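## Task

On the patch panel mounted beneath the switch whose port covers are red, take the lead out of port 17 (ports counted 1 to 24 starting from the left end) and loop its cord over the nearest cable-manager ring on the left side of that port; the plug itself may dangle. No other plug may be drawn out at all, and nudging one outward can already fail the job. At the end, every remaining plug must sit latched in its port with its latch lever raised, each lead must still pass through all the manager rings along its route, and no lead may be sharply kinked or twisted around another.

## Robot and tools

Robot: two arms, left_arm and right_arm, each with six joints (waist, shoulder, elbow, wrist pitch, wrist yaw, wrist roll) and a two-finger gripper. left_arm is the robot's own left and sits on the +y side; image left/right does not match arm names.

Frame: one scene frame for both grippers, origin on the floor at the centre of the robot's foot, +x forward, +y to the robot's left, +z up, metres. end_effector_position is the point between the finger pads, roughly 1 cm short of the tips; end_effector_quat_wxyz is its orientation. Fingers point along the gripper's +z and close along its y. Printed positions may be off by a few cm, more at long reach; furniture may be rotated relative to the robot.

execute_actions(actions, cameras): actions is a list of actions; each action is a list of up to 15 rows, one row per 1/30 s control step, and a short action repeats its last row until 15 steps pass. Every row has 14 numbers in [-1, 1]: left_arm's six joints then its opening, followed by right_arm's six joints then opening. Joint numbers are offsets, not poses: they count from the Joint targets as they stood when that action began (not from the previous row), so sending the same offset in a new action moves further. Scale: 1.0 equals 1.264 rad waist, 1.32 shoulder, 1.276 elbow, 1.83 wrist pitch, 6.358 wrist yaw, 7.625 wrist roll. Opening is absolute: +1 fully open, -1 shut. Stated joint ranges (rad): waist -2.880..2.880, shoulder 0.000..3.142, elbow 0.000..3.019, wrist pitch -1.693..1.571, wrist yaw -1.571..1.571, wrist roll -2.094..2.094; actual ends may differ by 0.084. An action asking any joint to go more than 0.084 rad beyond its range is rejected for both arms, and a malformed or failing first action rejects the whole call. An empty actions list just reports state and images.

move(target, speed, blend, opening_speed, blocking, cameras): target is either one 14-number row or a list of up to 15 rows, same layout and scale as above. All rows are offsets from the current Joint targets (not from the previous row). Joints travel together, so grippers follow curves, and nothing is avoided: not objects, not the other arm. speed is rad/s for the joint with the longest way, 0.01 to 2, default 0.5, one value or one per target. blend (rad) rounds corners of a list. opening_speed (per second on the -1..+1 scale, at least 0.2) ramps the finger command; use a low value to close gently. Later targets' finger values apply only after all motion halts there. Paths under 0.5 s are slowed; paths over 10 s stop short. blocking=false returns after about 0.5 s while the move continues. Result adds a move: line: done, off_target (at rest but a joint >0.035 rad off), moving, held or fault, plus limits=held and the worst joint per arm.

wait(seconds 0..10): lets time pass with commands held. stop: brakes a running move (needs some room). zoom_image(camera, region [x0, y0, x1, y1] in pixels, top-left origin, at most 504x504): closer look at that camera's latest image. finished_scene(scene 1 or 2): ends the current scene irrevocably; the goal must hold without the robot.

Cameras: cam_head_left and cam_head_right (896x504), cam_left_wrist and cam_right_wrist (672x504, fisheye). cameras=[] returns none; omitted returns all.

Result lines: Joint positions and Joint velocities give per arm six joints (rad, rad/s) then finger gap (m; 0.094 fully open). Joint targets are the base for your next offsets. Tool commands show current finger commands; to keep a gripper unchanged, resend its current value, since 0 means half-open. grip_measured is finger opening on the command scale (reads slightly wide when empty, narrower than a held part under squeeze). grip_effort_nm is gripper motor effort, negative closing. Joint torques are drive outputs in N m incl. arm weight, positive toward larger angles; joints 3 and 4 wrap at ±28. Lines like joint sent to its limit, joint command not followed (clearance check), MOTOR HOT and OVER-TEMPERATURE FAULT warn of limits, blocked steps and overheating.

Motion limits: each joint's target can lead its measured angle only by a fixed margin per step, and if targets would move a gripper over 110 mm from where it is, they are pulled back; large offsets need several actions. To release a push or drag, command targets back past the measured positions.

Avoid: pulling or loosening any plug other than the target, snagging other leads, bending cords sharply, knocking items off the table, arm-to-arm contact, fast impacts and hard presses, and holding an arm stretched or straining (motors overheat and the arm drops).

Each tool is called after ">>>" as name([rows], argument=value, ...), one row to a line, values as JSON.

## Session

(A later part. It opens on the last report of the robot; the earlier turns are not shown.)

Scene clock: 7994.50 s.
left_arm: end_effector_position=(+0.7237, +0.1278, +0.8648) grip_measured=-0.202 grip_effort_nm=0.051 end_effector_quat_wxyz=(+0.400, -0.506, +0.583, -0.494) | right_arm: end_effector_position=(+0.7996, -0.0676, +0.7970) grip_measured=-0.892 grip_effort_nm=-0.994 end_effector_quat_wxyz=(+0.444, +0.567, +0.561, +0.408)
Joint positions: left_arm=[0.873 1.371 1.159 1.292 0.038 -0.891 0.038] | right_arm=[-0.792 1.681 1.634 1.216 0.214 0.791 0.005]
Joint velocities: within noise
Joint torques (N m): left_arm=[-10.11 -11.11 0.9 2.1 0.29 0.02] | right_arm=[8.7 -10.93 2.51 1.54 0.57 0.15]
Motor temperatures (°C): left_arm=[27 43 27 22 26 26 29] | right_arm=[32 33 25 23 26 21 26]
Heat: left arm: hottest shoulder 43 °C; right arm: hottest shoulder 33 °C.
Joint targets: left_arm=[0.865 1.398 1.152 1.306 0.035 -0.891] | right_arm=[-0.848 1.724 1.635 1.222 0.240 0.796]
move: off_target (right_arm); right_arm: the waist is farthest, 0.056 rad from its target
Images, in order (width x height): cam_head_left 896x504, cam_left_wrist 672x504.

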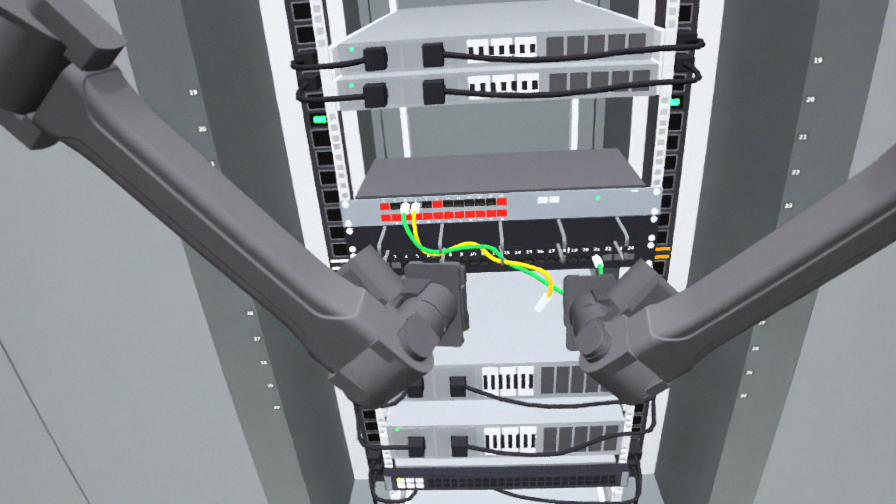

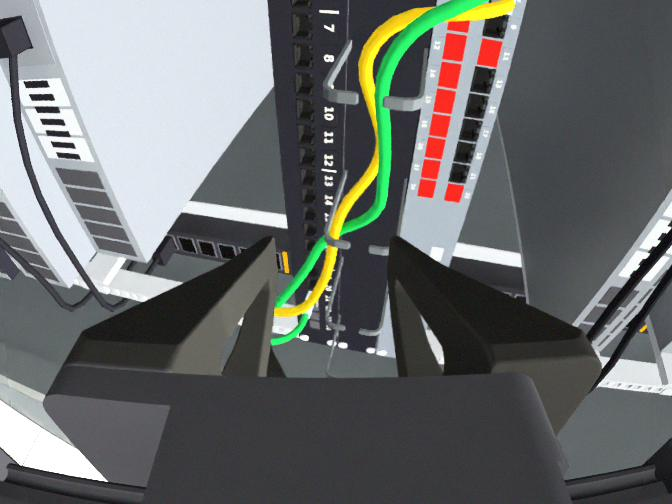

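>>> move([
  [0,0,0,0,0,0,-0.2,0.05,-0.02,-0.01,0,0,0,-0.97],
  [0,0,0,0,0,0,-0.2,0.05,-0.02,-0.01,0,0,0,-0.5],
], speed=0.1, opening_speed=0.3)

>>> zoom_image(camera="cam_left_wrist", region=[330, 40, 470, 250])

>>> zoom_image(camera="cam_head_left", region=[370, 190, 620, 320])

Scene clock: 8052.63 s.
left_arm: end_effector_position=(+0.7238, +0.1281, +0.8651) grip_measured=-0.202 grip_effort_nm=0.051 end_effector_quat_wxyz=(+0.400, -0.506, +0.583, -0.494) | right_arm: end_effector_position=(+0.7971, -0.0644, +0.7983) grip_measured=-0.502 grip_effort_nm=0.100 end_effector_quat_wxyz=(+0.440, +0.572, +0.560, +0.406)
Joint positions: left_arm=[0.873 1.371 1.159 1.293 0.038 -0.891 0.038] | right_arm=[-0.782 1.681 1.629 1.218 0.228 0.791 0.023]
Joint velocities: within noise
Joint torques (N m): left_arm=[-10.05 -11.05 1.02 2 0.29 0.03] | right_arm=[12.86 -13.04 1.78 1.44 0.02 0.16]
Motor temperatures (°C): left_arm=[27 41 26 22 26 26 29] | right_arm=[32 33 25 23 26 21 26]
Heat: left arm: hottest shoulder 41 °C; right arm: hottest shoulder 33 °C.
Joint targets: left_arm=[0.865 1.398 1.152 1.306 0.035 -0.891] | right_arm=[-0.784 1.698 1.622 1.222 0.240 0.796]
move: done

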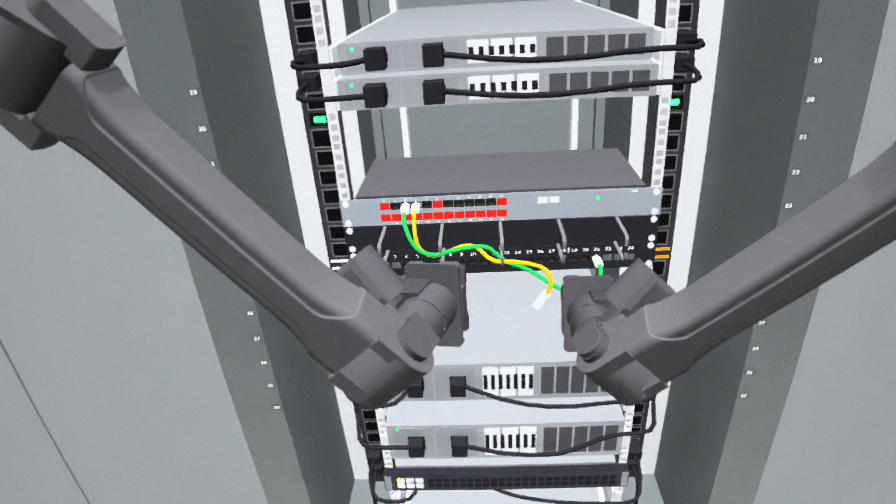

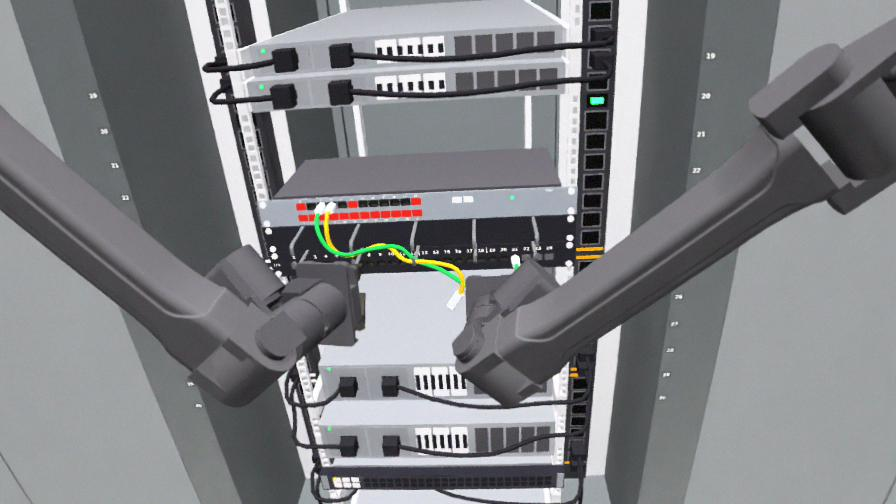

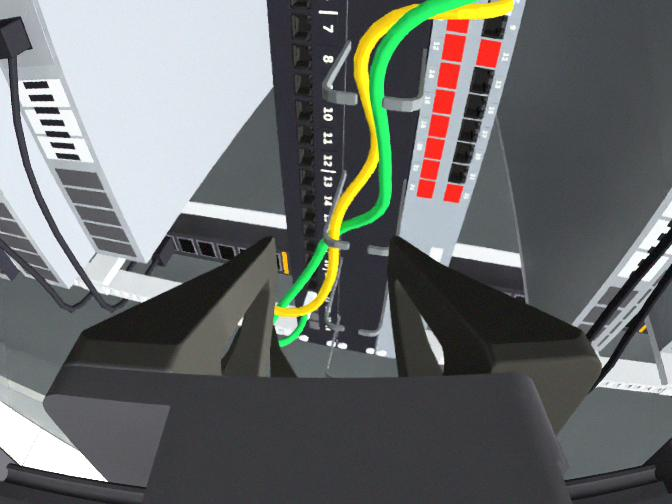

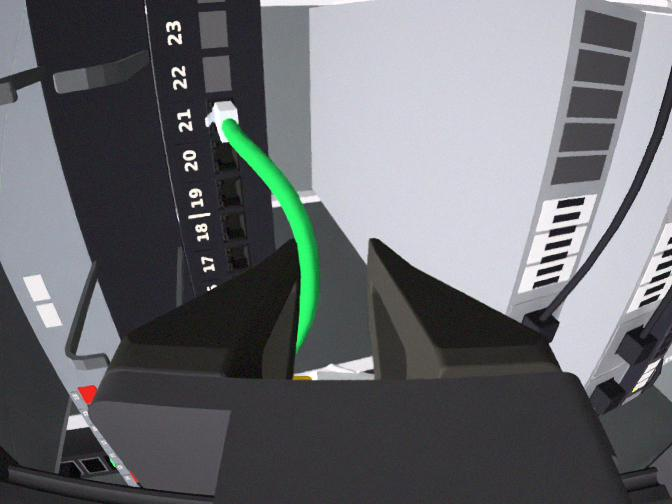

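Scaled by 2.400 from the camera's 672x504 image, which has a finer 960x720 frame.

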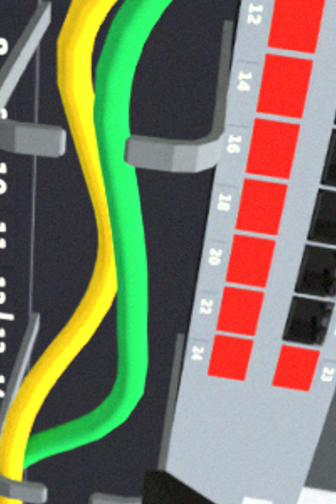

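Scaled by 2.016 from the camera's 896x504 image, which has a finer 1280x720 frame.

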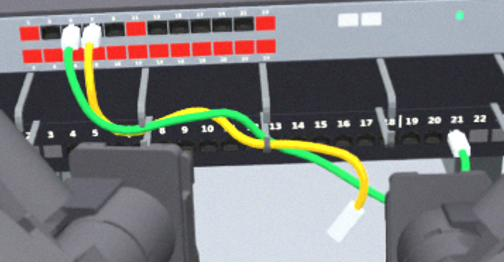

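>>> move(target=[0,0,0,0,0,0,-0.2,0.0514,-0.068,-0.058,0.0126,0,0,-0.5], speed=0.1, cameras=["cam_left_wrist", "cam_right_wrist"])

>>> zoom_image(camera="cam_left_wrist", region=[330, 40, 470, 250])

Scene clock: 8071.37 s.
left_arm: end_effector_position=(+0.7239, +0.1281, +0.8652) grip_measured=-0.202 grip_effort_nm=0.051 end_effector_quat_wxyz=(+0.401, -0.506, +0.583, -0.494) | right_arm: end_effector_position=(+0.7902, -0.0587, +0.8265) grip_measured=-0.501 grip_effort_nm=0.081 end_effector_quat_wxyz=(+0.426, +0.580, +0.555, +0.417)
Joint positions: left_arm=[0.873 1.371 1.159 1.294 0.038 -0.891 0.038] | right_arm=[-0.74 1.627 1.556 1.229 0.237 0.791 0.023]
Joint velocities: within noise
Joint torques (N m): left_arm=[-9.99 -11.28 1.01 1.94 0.29 0.04] | right_arm=[14.56 -15.21 1.55 1.88 -0.32 0.14]
Motor temperatures (°C): left_arm=[27 40 26 22 26 26 28] | right_arm=[32 33 25 23 26 21 25]
Heat: left arm: hottest shoulder 40 °C; right arm: hottest shoulder 33 °C.
Joint targets: left_arm=[0.865 1.398 1.152 1.306 0.035 -0.891] | right_arm=[-0.719 1.608 1.548 1.246 0.240 0.796]
move: done
Images, in order (width x height): cam_left_wrist 672x504, cam_right_wrist 672x504.

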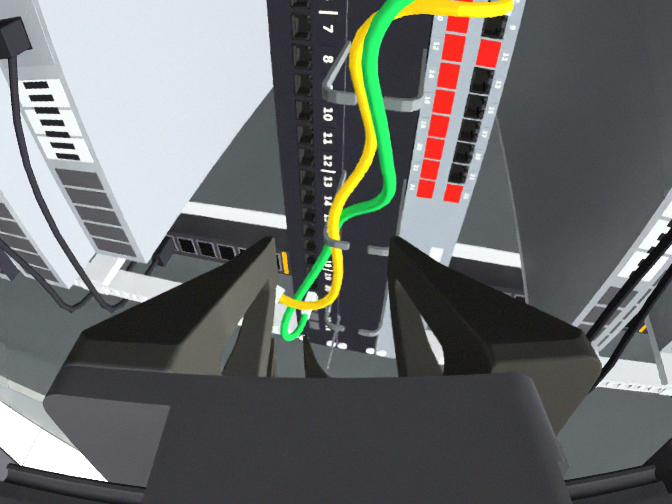

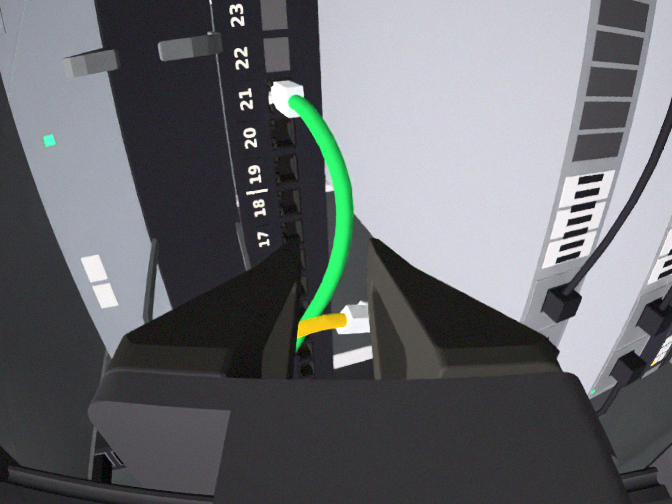

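Scaled by 2.400 from the camera's 672x504 image, which has a finer 960x720 frame.

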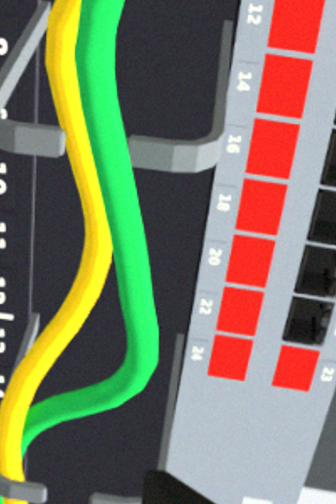

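>>> move([
  [0,0,0,0,0,0,-0.2,0,0,0,0,0,0,-0.1],
  [0,0,0,0,0,0,-0.2,0.012,-0.03,-0.19,0.12,0,0,-0.1],
], speed=0.2, opening_speed=0.5)

>>> zoom_image(camera="cam_left_wrist", region=[330, 40, 470, 250])

>>> zoom_image(camera="cam_head_left", region=[370, 190, 620, 320])

Scene clock: 8085.00 s.
left_arm: end_effector_position=(+0.7239, +0.1281, +0.8652) grip_measured=-0.202 grip_effort_nm=0.046 end_effector_quat_wxyz=(+0.401, -0.506, +0.583, -0.494) | right_arm: end_effector_position=(+0.7122, -0.0629, +0.8402) grip_measured=-0.101 grip_effort_nm=0.105 end_effector_quat_wxyz=(+0.427, +0.582, +0.548, +0.422)
Joint positions: left_arm=[0.873 1.371 1.159 1.294 0.038 -0.891 0.038] | right_arm=[-0.727 1.59 1.313 1.448 0.237 0.791 0.042]
Joint velocities: within noise
Joint torques (N m): left_arm=[-10.11 -11.16 1.01 2.02 0.3 0.02] | right_arm=[13.74 -13.74 0.34 1.95 -0.33 0.15]
Motor temperatures (°C): left_arm=[27 40 26 22 26 26 28] | right_arm=[33 34 25 23 26 21 25]
Heat: left arm: hottest shoulder 40 °C; right arm: hottest shoulder 34 °C.
Joint targets: left_arm=[0.865 1.398 1.152 1.306 0.035 -0.891] | right_arm=[-0.704 1.568 1.305 1.465 0.240 0.796]
move: done

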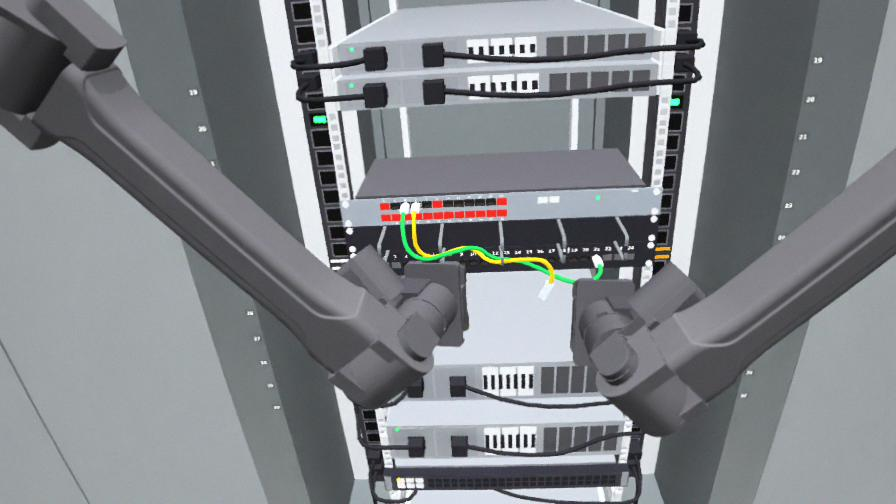

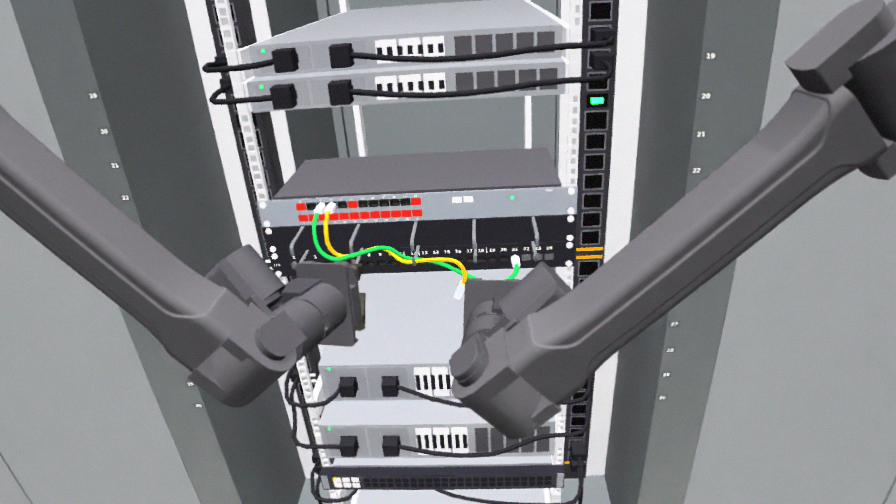

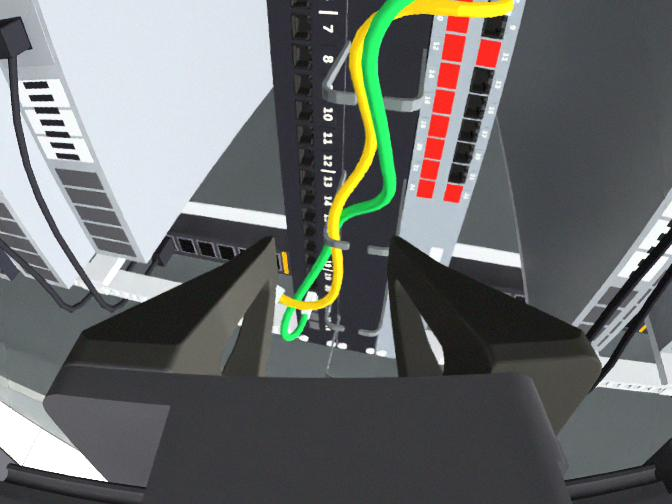

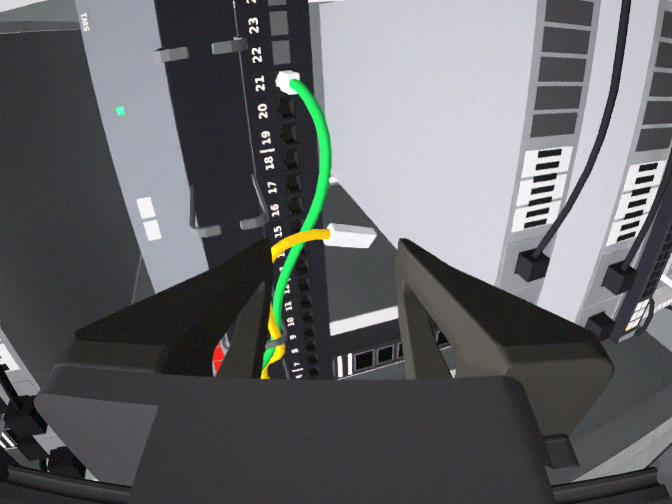

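Scaled by 2.400 from the camera's 672x504 image, which has a finer 960x720 frame.

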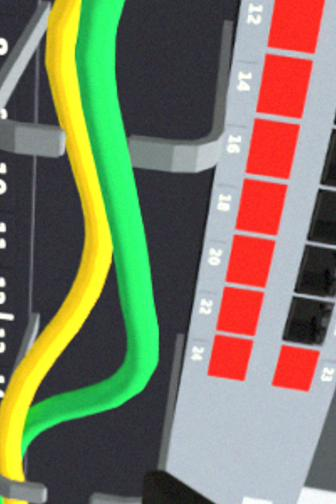

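Scaled by 2.016 from the camera's 896x504 image, which has a finer 1280x720 frame.

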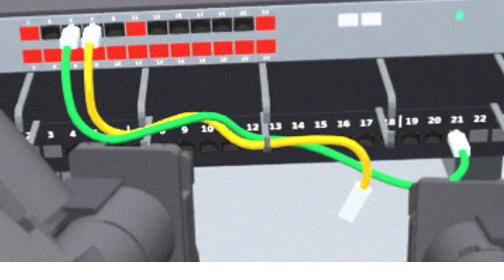

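>>> move(target=[0,0,0,0,0,0.2097,-0.2,0,0,0,0,0,0,-0.1], speed=0.8, cameras=["cam_left_wrist"])

>>> zoom_image(camera="cam_left_wrist", region=[200, 80, 340, 190])

>>> zoom_image(camera="cam_left_wrist", region=[380, 80, 620, 240])

Scene clock: 8097.37 s.
left_arm: end_effector_position=(+0.7239, +0.1281, +0.8652) grip_measured=-0.202 grip_effort_nm=0.046 end_effector_quat_wxyz=(+0.633, +0.060, +0.769, -0.061) | right_arm: end_effector_position=(+0.7122, -0.0630, +0.8403) grip_measured=-0.101 grip_effort_nm=0.105 end_effector_quat_wxyz=(+0.427, +0.582, +0.548, +0.422)
Joint positions: left_arm=[0.873 1.371 1.159 1.294 0.038 0.694 0.038] | right_arm=[-0.727 1.59 1.313 1.448 0.237 0.791 0.042]
Joint velocities: within noise
Joint torques (N m): left_arm=[-10.17 -11.22 0.94 1.96 0.32 0.06] | right_arm=[13.98 -13.39 0.29 1.94 -0.32 0.14]
Motor temperatures (°C): left_arm=[27 40 26 22 26 26 28] | right_arm=[33 35 25 23 26 21 25]
Heat: left arm: hottest shoulder 40 °C; right arm: hottest shoulder 35 °C.
Joint targets: left_arm=[0.865 1.398 1.152 1.306 0.035 0.708] | right_arm=[-0.704 1.568 1.305 1.465 0.240 0.796]
move: done
Images, in order (width x height): cam_left_wrist 672x504.

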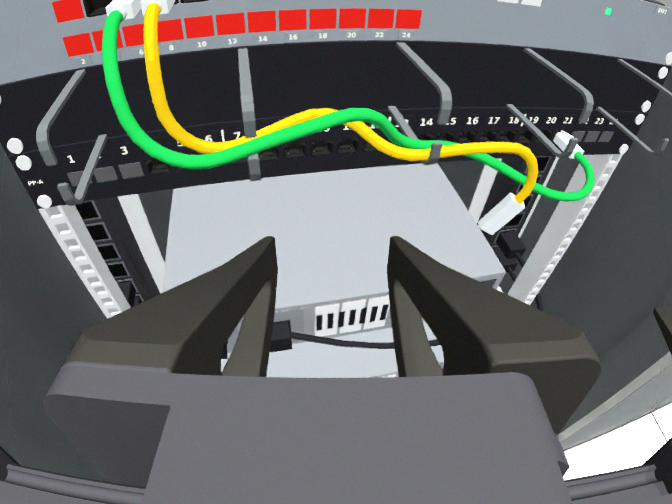

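Scaled by 3.600 from the camera's 672x504 image, which has a finer 960x720 frame.

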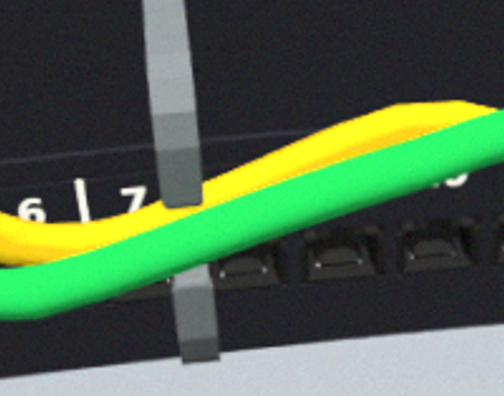

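Scaled by 2.100 from the camera's 672x504 image, which has a finer 960x720 frame.

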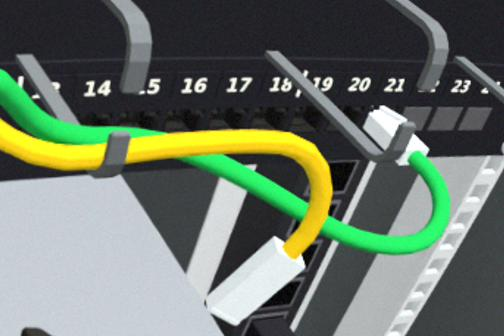

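>>> move([
  [0,0,0,0,0,0,-0.2,0,0,0,0,0,0,-0.4],
  [0,0,0,0,0,0,-0.2,-0.042,0.0636,0.2124,-0.135,0,0,-0.4],
  [0,0,0,0,0,0,-0.2,-0.042,0.0636,0.2124,-0.135,0,0,-0.97],
], speed=0.2, opening_speed=0.4, cameras=["cam_right_wrist"])

Scene clock: 8187.13 s.
left_arm: end_effector_position=(+0.7239, +0.1281, +0.8652) grip_measured=-0.202 grip_effort_nm=0.051 end_effector_quat_wxyz=(+0.633, +0.061, +0.769, -0.061) | right_arm: end_effector_position=(+0.7882, -0.0555, +0.8248) grip_measured=-0.967 grip_effort_nm=-0.076 end_effector_quat_wxyz=(+0.424, +0.580, +0.557, +0.417)
Joint positions: left_arm=[0.873 1.371 1.159 1.294 0.038 0.696 0.038] | right_arm=[-0.738 1.632 1.557 1.228 0.237 0.791 0.002]
Joint velocities: within noise
Joint torques (N m): left_arm=[-10.29 -11.16 1.01 2.02 0.33 0.05] | right_arm=[11.69 -11.75 3.82 0.79 -0.3 0.13]
Motor temperatures (°C): left_arm=[27 40 25 22 26 26 28] | right_arm=[34 36 24 23 25 21 24]
Heat: left arm: hottest shoulder 40 °C; right arm: hottest shoulder 36 °C.
Joint targets: left_arm=[0.865 1.398 1.152 1.306 0.035 0.708] | right_arm=[-0.757 1.652 1.576 1.218 0.240 0.796]
move: done
Images, in order (width x height): cam_right_wrist 672x504.

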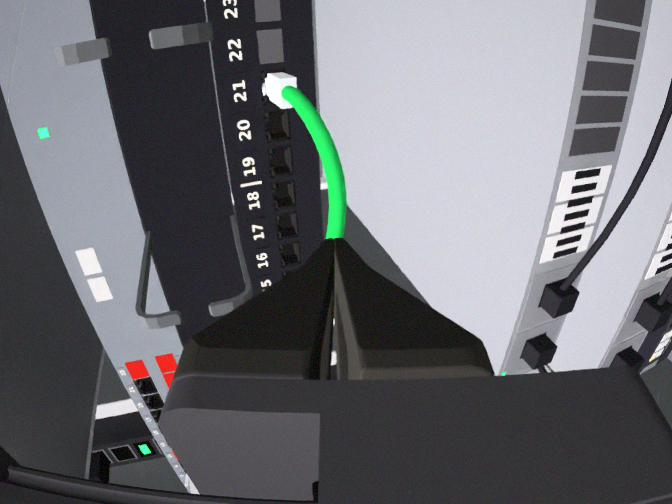

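>>> move([
  [0,0,0,0,0,0,-0.2,0,0,0,0,0,0,-0.4],
  [0,0,0,0,0,0,-0.2,0,0.004,0.028,-0.0175,0,0,-0.4],
  [0,0,0,0,0,0,-0.2,0,0.004,0.028,-0.0175,0,0,-0.97],
], speed=0.2, opening_speed=0.4, cameras=["cam_right_wrist"])

Scene clock: 8201.87 s.
left_arm: end_effector_position=(+0.7239, +0.1281, +0.8652) grip_measured=-0.202 grip_effort_nm=0.042 end_effector_quat_wxyz=(+0.633, +0.061, +0.769, -0.061) | right_arm: end_effector_position=(+0.7995, -0.0552, +0.8245) grip_measured=-0.967 grip_effort_nm=-0.076 end_effector_quat_wxyz=(+0.423, +0.580, +0.557, +0.417)
Joint positions: left_arm=[0.873 1.371 1.159 1.294 0.038 0.696 0.038] | right_arm=[-0.738 1.637 1.592 1.196 0.237 0.791 0.002]
Joint velocities: within noise
Joint torques (N m): left_arm=[-10.34 -11.11 0.96 1.95 0.32 0.03] | right_arm=[11.46 -12.4 4.07 0.79 -0.3 0.15]
Motor temperatures (°C): left_arm=[27 40 25 22 26 26 28] | right_arm=[33 35 25 23 25 21 24]
Heat: left arm: hottest shoulder 40 °C; right arm: hottest shoulder 35 °C.
Joint targets: left_arm=[0.865 1.398 1.152 1.306 0.035 0.708] | right_arm=[-0.757 1.658 1.612 1.186 0.240 0.796]
move: done
Images, in order (width x height): cam_right_wrist 672x504.

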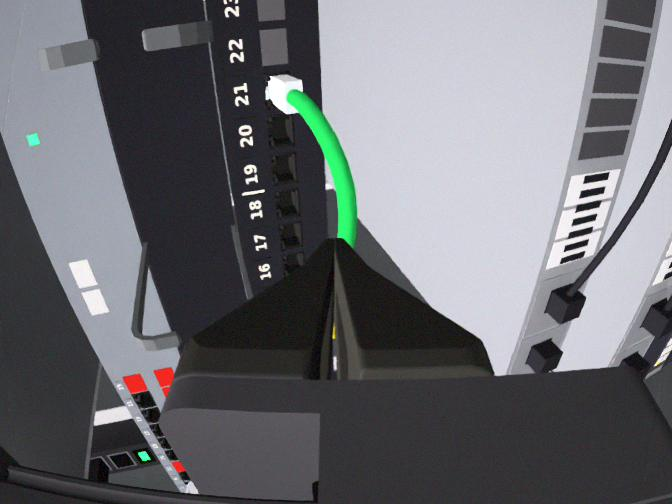

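>>> move(target=[0,0,0,0,0,0,-0.2,0,0,0,0,0,0,-0.2], opening_speed=0.6, cameras=["cam_right_wrist"])

Scene clock: 8210.83 s.
left_arm: end_effector_position=(+0.7239, +0.1281, +0.8652) grip_measured=-0.202 grip_effort_nm=0.046 end_effector_quat_wxyz=(+0.633, +0.061, +0.769, -0.061) | right_arm: end_effector_position=(+0.7995, -0.0552, +0.8245) grip_measured=-0.202 grip_effort_nm=0.105 end_effector_quat_wxyz=(+0.423, +0.580, +0.557, +0.417)
Joint positions: left_arm=[0.873 1.371 1.159 1.294 0.038 0.697 0.038] | right_arm=[-0.738 1.637 1.592 1.196 0.237 0.791 0.037]
Joint velocities: within noise
Joint torques (N m): left_arm=[-10.17 -11.11 0.95 2.02 0.32 0.04] | right_arm=[11.22 -12.16 4.1 0.79 -0.31 0.14]
Motor temperatures (°C): left_arm=[27 40 25 22 26 26 28] | right_arm=[33 35 25 23 25 21 24]
Heat: left arm: hottest shoulder 40 °C; right arm: hottest shoulder 35 °C.
Joint targets: left_arm=[0.865 1.398 1.152 1.306 0.035 0.708] | right_arm=[-0.757 1.658 1.612 1.186 0.240 0.796]
move: done
Images, in order (width x height): cam_right_wrist 672x504.

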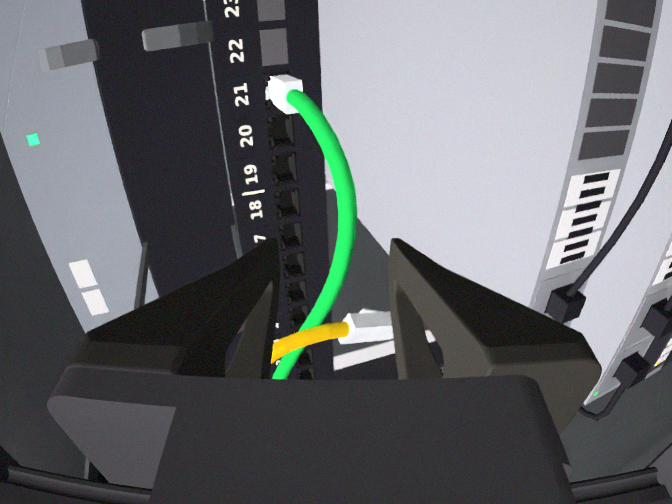

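>>> move([
  [0,0,0,0,0,0,-0.2,0,0.006,0.03,-0.018,0,0,-0.3],
  [0,0,0,0,0,0,-0.2,0,0.006,0.03,-0.018,0,0,-0.97],
], speed=0.2, opening_speed=0.4, cameras=["cam_right_wrist"])

Scene clock: 8223.47 s.
left_arm: end_effector_position=(+0.7239, +0.1281, +0.8652) grip_measured=-0.202 grip_effort_nm=0.046 end_effector_quat_wxyz=(+0.633, +0.061, +0.769, -0.061) | right_arm: end_effector_position=(+0.8083, -0.0530, +0.8204) grip_measured=-0.894 grip_effort_nm=-0.955 end_effector_quat_wxyz=(+0.421, +0.580, +0.561, +0.415)
Joint positions: left_arm=[0.873 1.371 1.159 1.294 0.038 0.697 0.038] | right_arm=[-0.74 1.649 1.628 1.162 0.239 0.791 0.005]
Joint velocities: within noise
Joint torques (N m): left_arm=[-10.34 -11.16 1.01 1.99 0.32 0.04] | right_arm=[11.63 -12.45 4.37 0.81 -0.41 0.15]
Motor temperatures (°C): left_arm=[27 40 25 22 26 26 28] | right_arm=[33 35 25 23 25 21 24]
Heat: left arm: hottest shoulder 40 °C; right arm: hottest shoulder 35 °C.
Joint targets: left_arm=[0.865 1.398 1.152 1.306 0.035 0.708] | right_arm=[-0.757 1.666 1.650 1.153 0.240 0.796]
move: done
Images, in order (width x height): cam_right_wrist 672x504.

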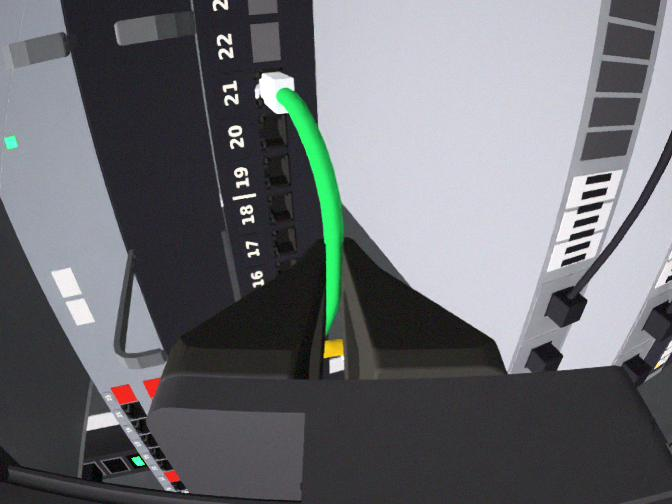

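>>> move(target=[0,0,0,0,0,0,-0.2,-0.0862,0.0523,0.014,0.0262,0,0,-0.97], speed=0.1, cameras=["cam_left_wrist", "cam_head_left"])

>>> zoom_image(camera="cam_left_wrist", region=[200, 60, 600, 220])

Scene clock: 8237.57 s.
left_arm: end_effector_position=(+0.7239, +0.1281, +0.8652) grip_measured=-0.202 grip_effort_nm=0.046 end_effector_quat_wxyz=(+0.633, +0.061, +0.769, -0.061) | right_arm: end_effector_position=(+0.8062, -0.0668, +0.7934) grip_measured=-0.896 grip_effort_nm=-1.004 end_effector_quat_wxyz=(+0.444, +0.565, +0.563, +0.408)
Joint positions: left_arm=[0.873 1.371 1.159 1.294 0.038 0.697 0.038] | right_arm=[-0.796 1.691 1.663 1.195 0.209 0.791 0.005]
Joint velocities: within noise
Joint torques (N m): left_arm=[-10.11 -11.11 0.96 2 0.32 0.05] | right_arm=[7.3 -10.99 2.95 1.47 0.78 0.14]
Motor temperatures (°C): left_arm=[27 40 25 22 26 26 28] | right_arm=[33 34 26 23 25 21 25]
Heat: left arm: hottest shoulder 40 °C; right arm: hottest shoulder 34 °C.
Joint targets: left_arm=[0.865 1.398 1.152 1.306 0.035 0.708] | right_arm=[-0.866 1.734 1.668 1.201 0.240 0.796]
move: off_target (right_arm); right_arm: the waist is farthest, 0.070 rad from its target
Images, in order (width x height): cam_head_left 896x504, cam_left_wrist 672x504.

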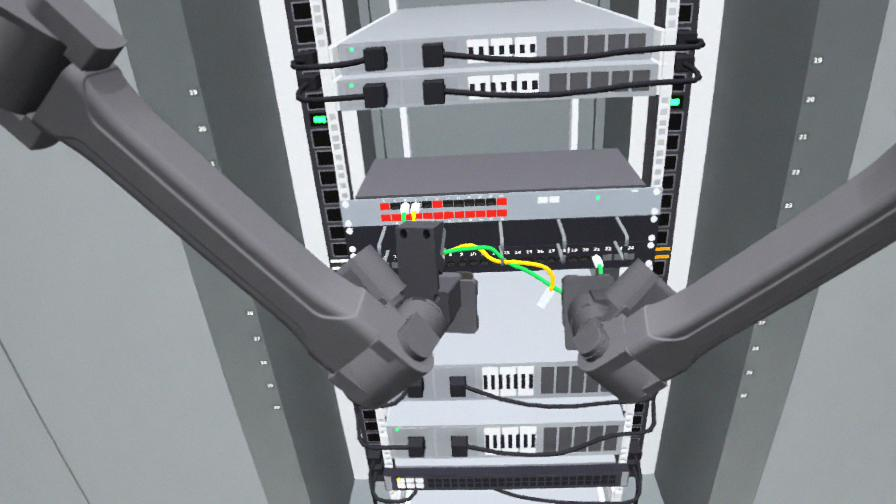

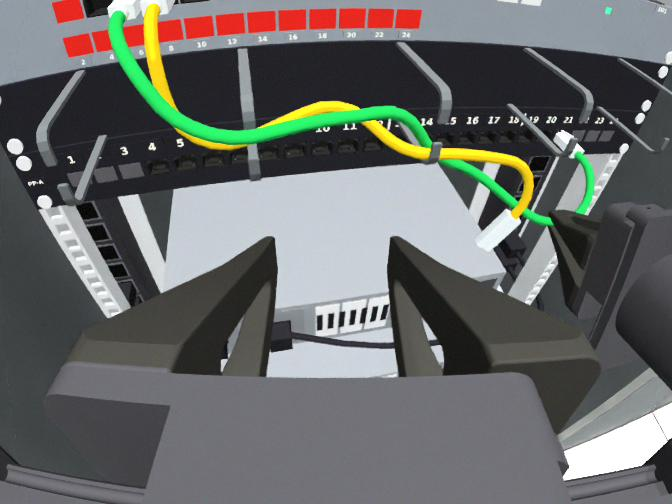

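Scaled by 1.260 from the camera's 672x504 image, which has a finer 960x720 frame.

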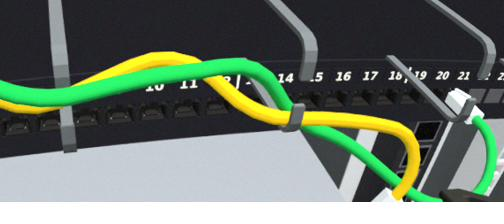

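>>> zoom_image(camera="cam_left_wrist", region=[200, 80, 340, 190])

>>> zoom_image(camera="cam_left_wrist", region=[350, 90, 490, 200])

Scaled by 3.600 from the camera's 672x504 image, which has a finer 960x720 frame.

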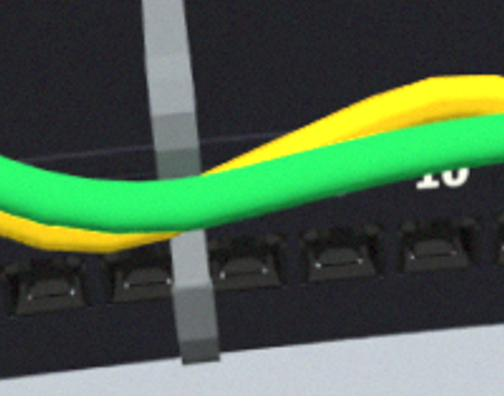

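Scaled by 3.600 from the camera's 672x504 image, which has a finer 960x720 frame.

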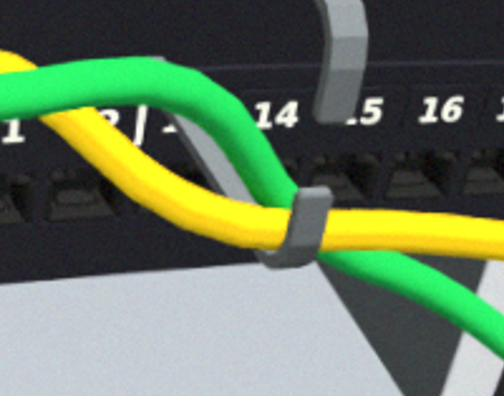

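>>> move([
  [0,0,0,0,0,0,-0.2,0.0862,-0.0523,-0.014,-0.015,0,0,-0.97],
  [0,0,0,0,0,-0.2097,-0.55,0.0862,-0.0523,-0.014,-0.015,0,0,-0.1],
  [-0.0229,-0.0758,0.0486,-0.09,0,-0.2097,-0.55,0.0862,-0.06,-0.26,0.13,0,0,-0.1],
], speed=[0.15, 0.6, 0.3], cameras=["cam_left_wrist", "cam_head_left"])

>>> zoom_image(camera="cam_left_wrist", region=[240, 60, 440, 320])

Scene clock: 8327.93 s.
left_arm: end_effector_position=(+0.7539, +0.1316, +0.8826) grip_measured=-0.548 grip_effort_nm=-0.120 end_effector_quat_wxyz=(+0.384, -0.504, +0.594, -0.496) | right_arm: end_effector_position=(+0.6883, -0.0444, +0.7915) grip_measured=-0.101 grip_effort_nm=0.100 end_effector_quat_wxyz=(+0.411, +0.573, +0.583, +0.404)
Joint positions: left_arm=[0.855 1.311 1.201 1.151 0.038 -0.878 0.021] | right_arm=[-0.766 1.672 1.344 1.421 0.237 0.791 0.042]
Joint velocities: within noise
Joint torques (N m): left_arm=[-10.81 -14.27 3.08 0.96 0.32 -0.08] | right_arm=[13.45 -13.33 0.05 1.88 -0.29 0.15]
Motor temperatures (°C): left_arm=[27 39 25 22 26 26 27] | right_arm=[32 33 25 23 26 21 26]
Heat: left arm: hottest shoulder 39 °C; right arm: hottest shoulder 33 °C.
Joint targets: left_arm=[0.837 1.298 1.214 1.141 0.035 -0.891] | right_arm=[-0.757 1.655 1.337 1.439 0.240 0.796]
move: done
Images, in order (width x height): cam_head_left 896x504, cam_left_wrist 672x504.

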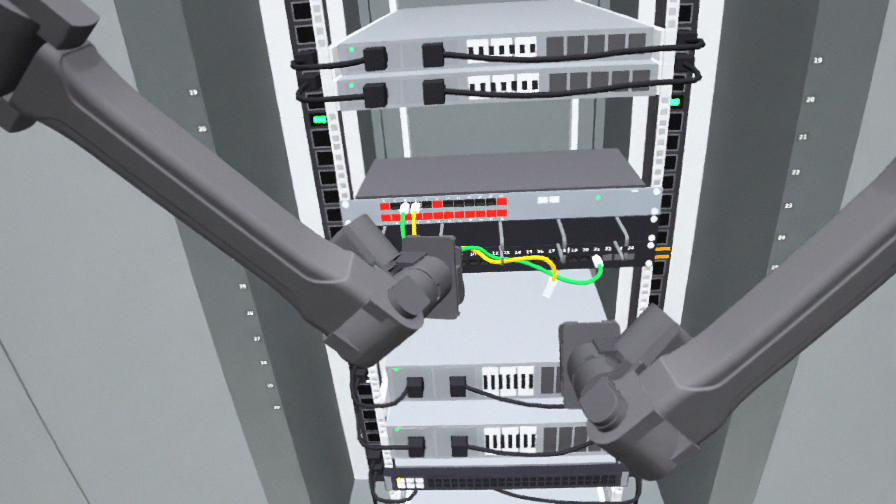

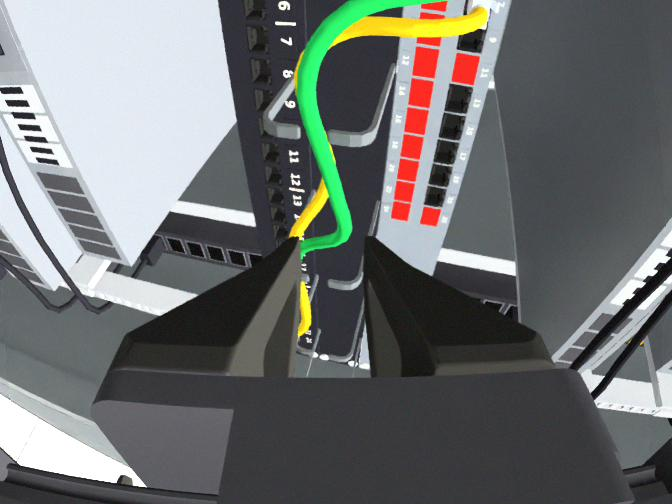

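Scaled by 1.938 from the camera's 672x504 image, which has a finer 960x720 frame.

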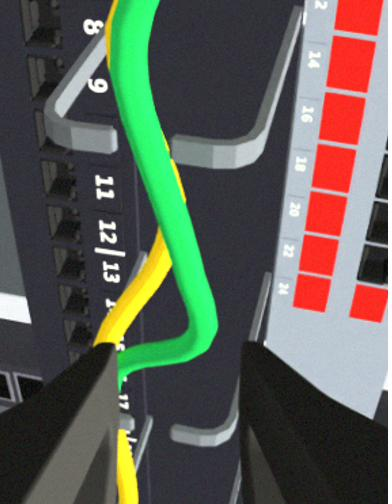

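>>> move([
  [0,0.03,0.02,0,0,0,-0.55,0,0,0,0,0,0,-0.1],
  [0,0.0545,0.0846,-0.0432,0,0,-0.55,0,0,0,0,0,0,-0.1],
  [0,0.0605,0.1081,-0.0574,0,0,-0.55,0,0,0,0,0,0,-0.1],
  [0,0.0605,0.1081,-0.0574,0,0,-0.97,0,0,0,0,0,0,-0.1],
  [0.0451,0.0605,0.1091,-0.0574,0,0,-0.97,0,0,0,0,0,0,-0.1],
  [0.049,0.0696,0.1489,-0.0787,0,0,-0.97,0,0,0,0,0,0,-0.1],
  [0.0609,0.0893,0.1865,-0.0896,0,0,-0.97,0,0,0,0,0,0,-0.1],
  [0.0736,0.1075,0.2045,-0.0896,0,0,-0.97,0,0,0,0,0,0,-0.1],
], speed=0.15, blend=[0.01,0.01,0,0,0.01,0.01,0.01,0], opening_speed=0.5, cameras=["cam_left_wrist"])

Scene clock: 8343.80 s.
left_arm: end_effector_position=(+0.8147, +0.1266, +0.8510) grip_measured=-0.906 grip_effort_nm=-1.057 end_effector_quat_wxyz=(+0.382, -0.500, +0.605, -0.488) | right_arm: end_effector_position=(+0.6883, -0.0445, +0.7916) grip_measured=-0.101 grip_effort_nm=0.090 end_effector_quat_wxyz=(+0.411, +0.573, +0.583, +0.405)
Joint positions: left_arm=[0.886 1.401 1.434 0.991 0.048 -0.886 0.004] | right_arm=[-0.766 1.672 1.344 1.422 0.237 0.791 0.042]
Joint velocities: within noise
Joint torques (N m): left_arm=[-6.24 -12.57 6.12 0.87 -0.09 -0.01] | right_arm=[13.27 -13.57 0.05 1.94 -0.26 0.14]
Motor temperatures (°C): left_arm=[27 40 25 22 26 26 27] | right_arm=[32 33 25 23 26 21 25]
Heat: left arm: hottest shoulder 40 °C; right arm: hottest shoulder 33 °C.
Joint targets: left_arm=[0.929 1.440 1.475 0.977 0.035 -0.891] | right_arm=[-0.757 1.655 1.337 1.439 0.240 0.796]
move: off_target (left_arm); left_arm: the waist is farthest, 0.044 rad from its target
Images, in order (width x height): cam_left_wrist 672x504.

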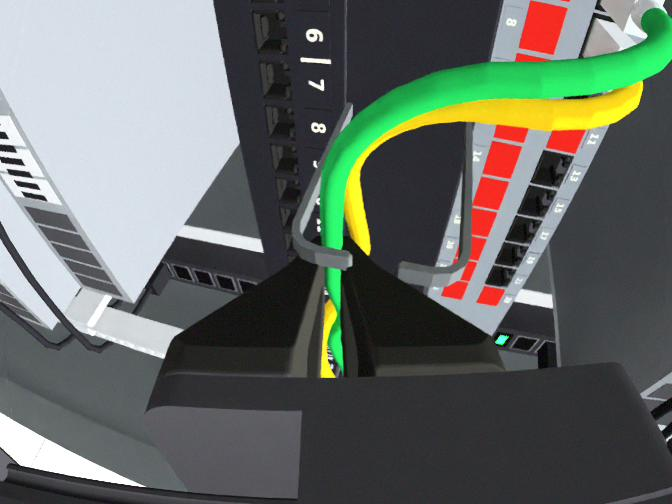

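>>> move([
  [0,0.003,0.0235,-0.0137,0,0,-0.97,0,0,0,0,0,0,-0.1],
  [0,0.003,0.0235,-0.0137,0,0,0.2,0,0,0,0,0,0,-0.1],
], speed=0.1, opening_speed=0.3, cameras=["cam_left_wrist"])

>>> zoom_image(camera="cam_left_wrist", region=[240, 60, 500, 370])

Scene clock: 8359.70 s.
left_arm: end_effector_position=(+0.8094, +0.1259, +0.8259) grip_measured=+0.197 grip_effort_nm=0.081 end_effector_quat_wxyz=(+0.370, -0.503, +0.621, -0.473) | right_arm: end_effector_position=(+0.6883, -0.0445, +0.7916) grip_measured=-0.101 grip_effort_nm=0.100 end_effector_quat_wxyz=(+0.411, +0.573, +0.583, +0.405)
Joint positions: left_arm=[0.91 1.426 1.45 0.959 0.037 -0.891 0.056] | right_arm=[-0.766 1.672 1.344 1.422 0.237 0.791 0.042]
Joint velocities: within noise
Joint torques (N m): left_arm=[-8.35 -14.33 7.15 1.17 0.33 0.04] | right_arm=[13.33 -13.1 0.01 2.02 -0.29 0.14]
Motor temperatures (°C): left_arm=[27 39 27 22 26 26 28] | right_arm=[32 33 25 23 26 21 25]
Heat: left arm: hottest shoulder 39 °C; right arm: hottest shoulder 33 °C.
Joint targets: left_arm=[0.929 1.444 1.505 0.952 0.034 -0.891] | right_arm=[-0.757 1.655 1.337 1.439 0.240 0.796]
move: off_target (left_arm); target 2's new numbers were sent with left_arm's elbow 0.063 rad from that target; left_arm: the elbow is farthest, 0.055 rad from its target
Images, in order (width x height): cam_left_wrist 672x504.

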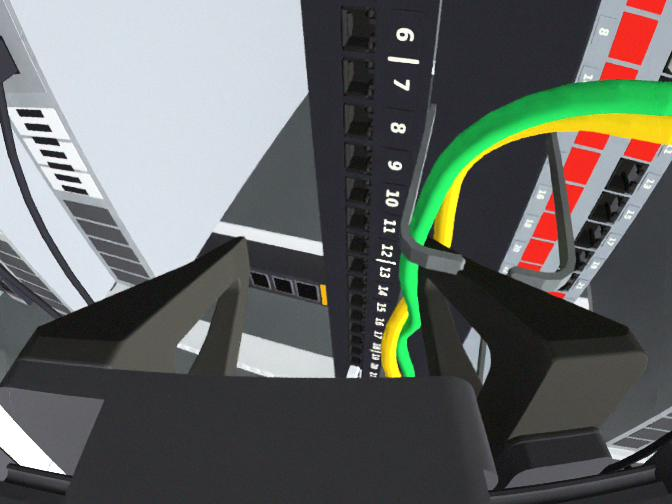

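Scaled by 1.626 from the camera's 672x504 image, which has a finer 960x720 frame.

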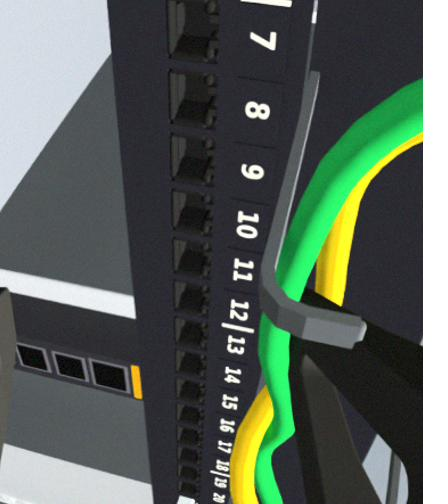

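>>> move(target=[-0.06,-0.057,-0.077,-0.0126,0,0,0.2,0,0,0,0,0,0,-0.1], speed=0.1, cameras=["cam_left_wrist"])

>>> zoom_image(camera="cam_left_wrist", region=[240, 60, 500, 370])

Scene clock: 8376.00 s.
left_arm: end_effector_position=(+0.8121, +0.1212, +0.8573) grip_measured=+0.198 grip_effort_nm=0.046 end_effector_quat_wxyz=(+0.359, -0.509, +0.611, -0.488) | right_arm: end_effector_position=(+0.6883, -0.0445, +0.7916) grip_measured=-0.101 grip_effort_nm=0.100 end_effector_quat_wxyz=(+0.411, +0.573, +0.583, +0.405)
Joint positions: left_arm=[0.866 1.373 1.414 0.938 0.032 -0.894 0.056] | right_arm=[-0.766 1.672 1.344 1.422 0.237 0.791 0.042]
Joint velocities: within noise
Joint torques (N m): left_arm=[-10.75 -15.27 2.54 1.05 0.52 0.06] | right_arm=[13.45 -13.27 0.09 1.95 -0.29 0.16]
Motor temperatures (°C): left_arm=[27 40 28 22 26 26 28] | right_arm=[33 33 24 23 26 21 25]
Heat: left arm: hottest shoulder 40 °C; right arm: hottest waist 33 °C.
Joint targets: left_arm=[0.854 1.369 1.407 0.929 0.035 -0.891] | right_arm=[-0.757 1.655 1.337 1.439 0.240 0.796]
move: done
Images, in order (width x height): cam_left_wrist 672x504.

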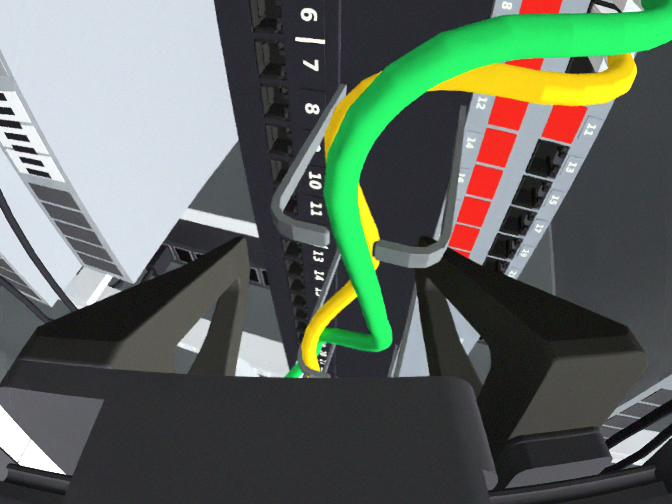

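Scaled by 1.626 from the camera's 672x504 image, which has a finer 960x720 frame.

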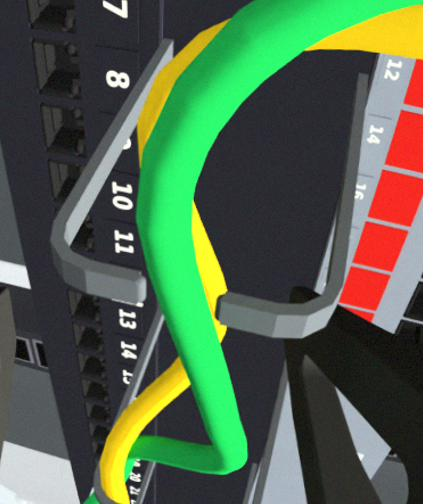

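>>> move([
  [-0.0372,-0.0038,-0.015,0.0197,0,0,0.2,0,0,0,0,0,0,-0.1],
  [-0.0372,-0.0038,-0.015,0.0197,0,0,-0.4,0,0,0,0,0,0,-0.1],
], speed=0.1, opening_speed=0.4, cameras=["cam_left_wrist"])

>>> zoom_image(camera="cam_left_wrist", region=[240, 120, 460, 380])

Scene clock: 8408.83 s.
left_arm: end_effector_position=(+0.8049, +0.1020, +0.8702) grip_measured=-0.398 grip_effort_nm=-0.120 end_effector_quat_wxyz=(+0.346, -0.513, +0.603, -0.503) | right_arm: end_effector_position=(+0.6883, -0.0445, +0.7916) grip_measured=-0.101 grip_effort_nm=0.090 end_effector_quat_wxyz=(+0.411, +0.573, +0.583, +0.405)
Joint positions: left_arm=[0.823 1.373 1.395 0.953 0.032 -0.894 0.028] | right_arm=[-0.766 1.672 1.344 1.422 0.237 0.791 0.042]
Joint velocities: within noise
Joint torques (N m): left_arm=[-11.69 -14.86 2.4 1.91 0.54 0.05] | right_arm=[13.45 -13.51 0.16 1.92 -0.32 0.15]
Motor temperatures (°C): left_arm=[27 39 27 22 26 26 27] | right_arm=[33 33 24 23 26 21 24]
Heat: left arm: hottest shoulder 39 °C; right arm: hottest waist 33 °C.
Joint targets: left_arm=[0.807 1.364 1.387 0.965 0.035 -0.891] | right_arm=[-0.757 1.655 1.337 1.439 0.240 0.796]
move: done
Images, in order (width x height): cam_left_wrist 672x504.

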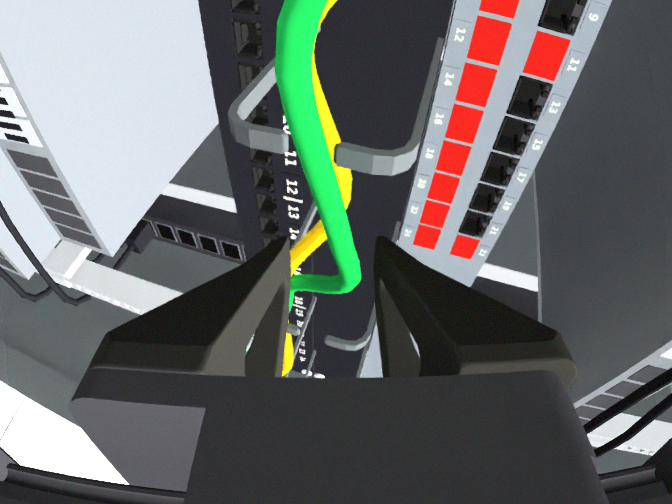

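Scaled by 1.938 from the camera's 672x504 image, which has a finer 960x720 frame.

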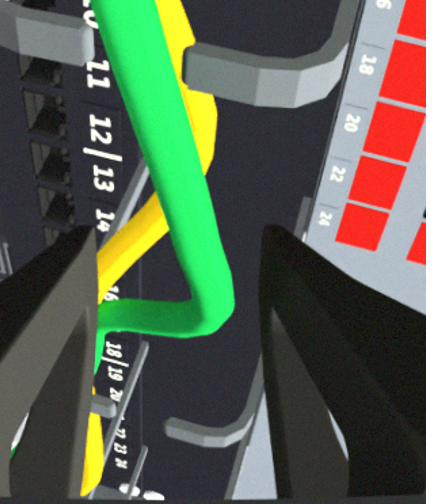

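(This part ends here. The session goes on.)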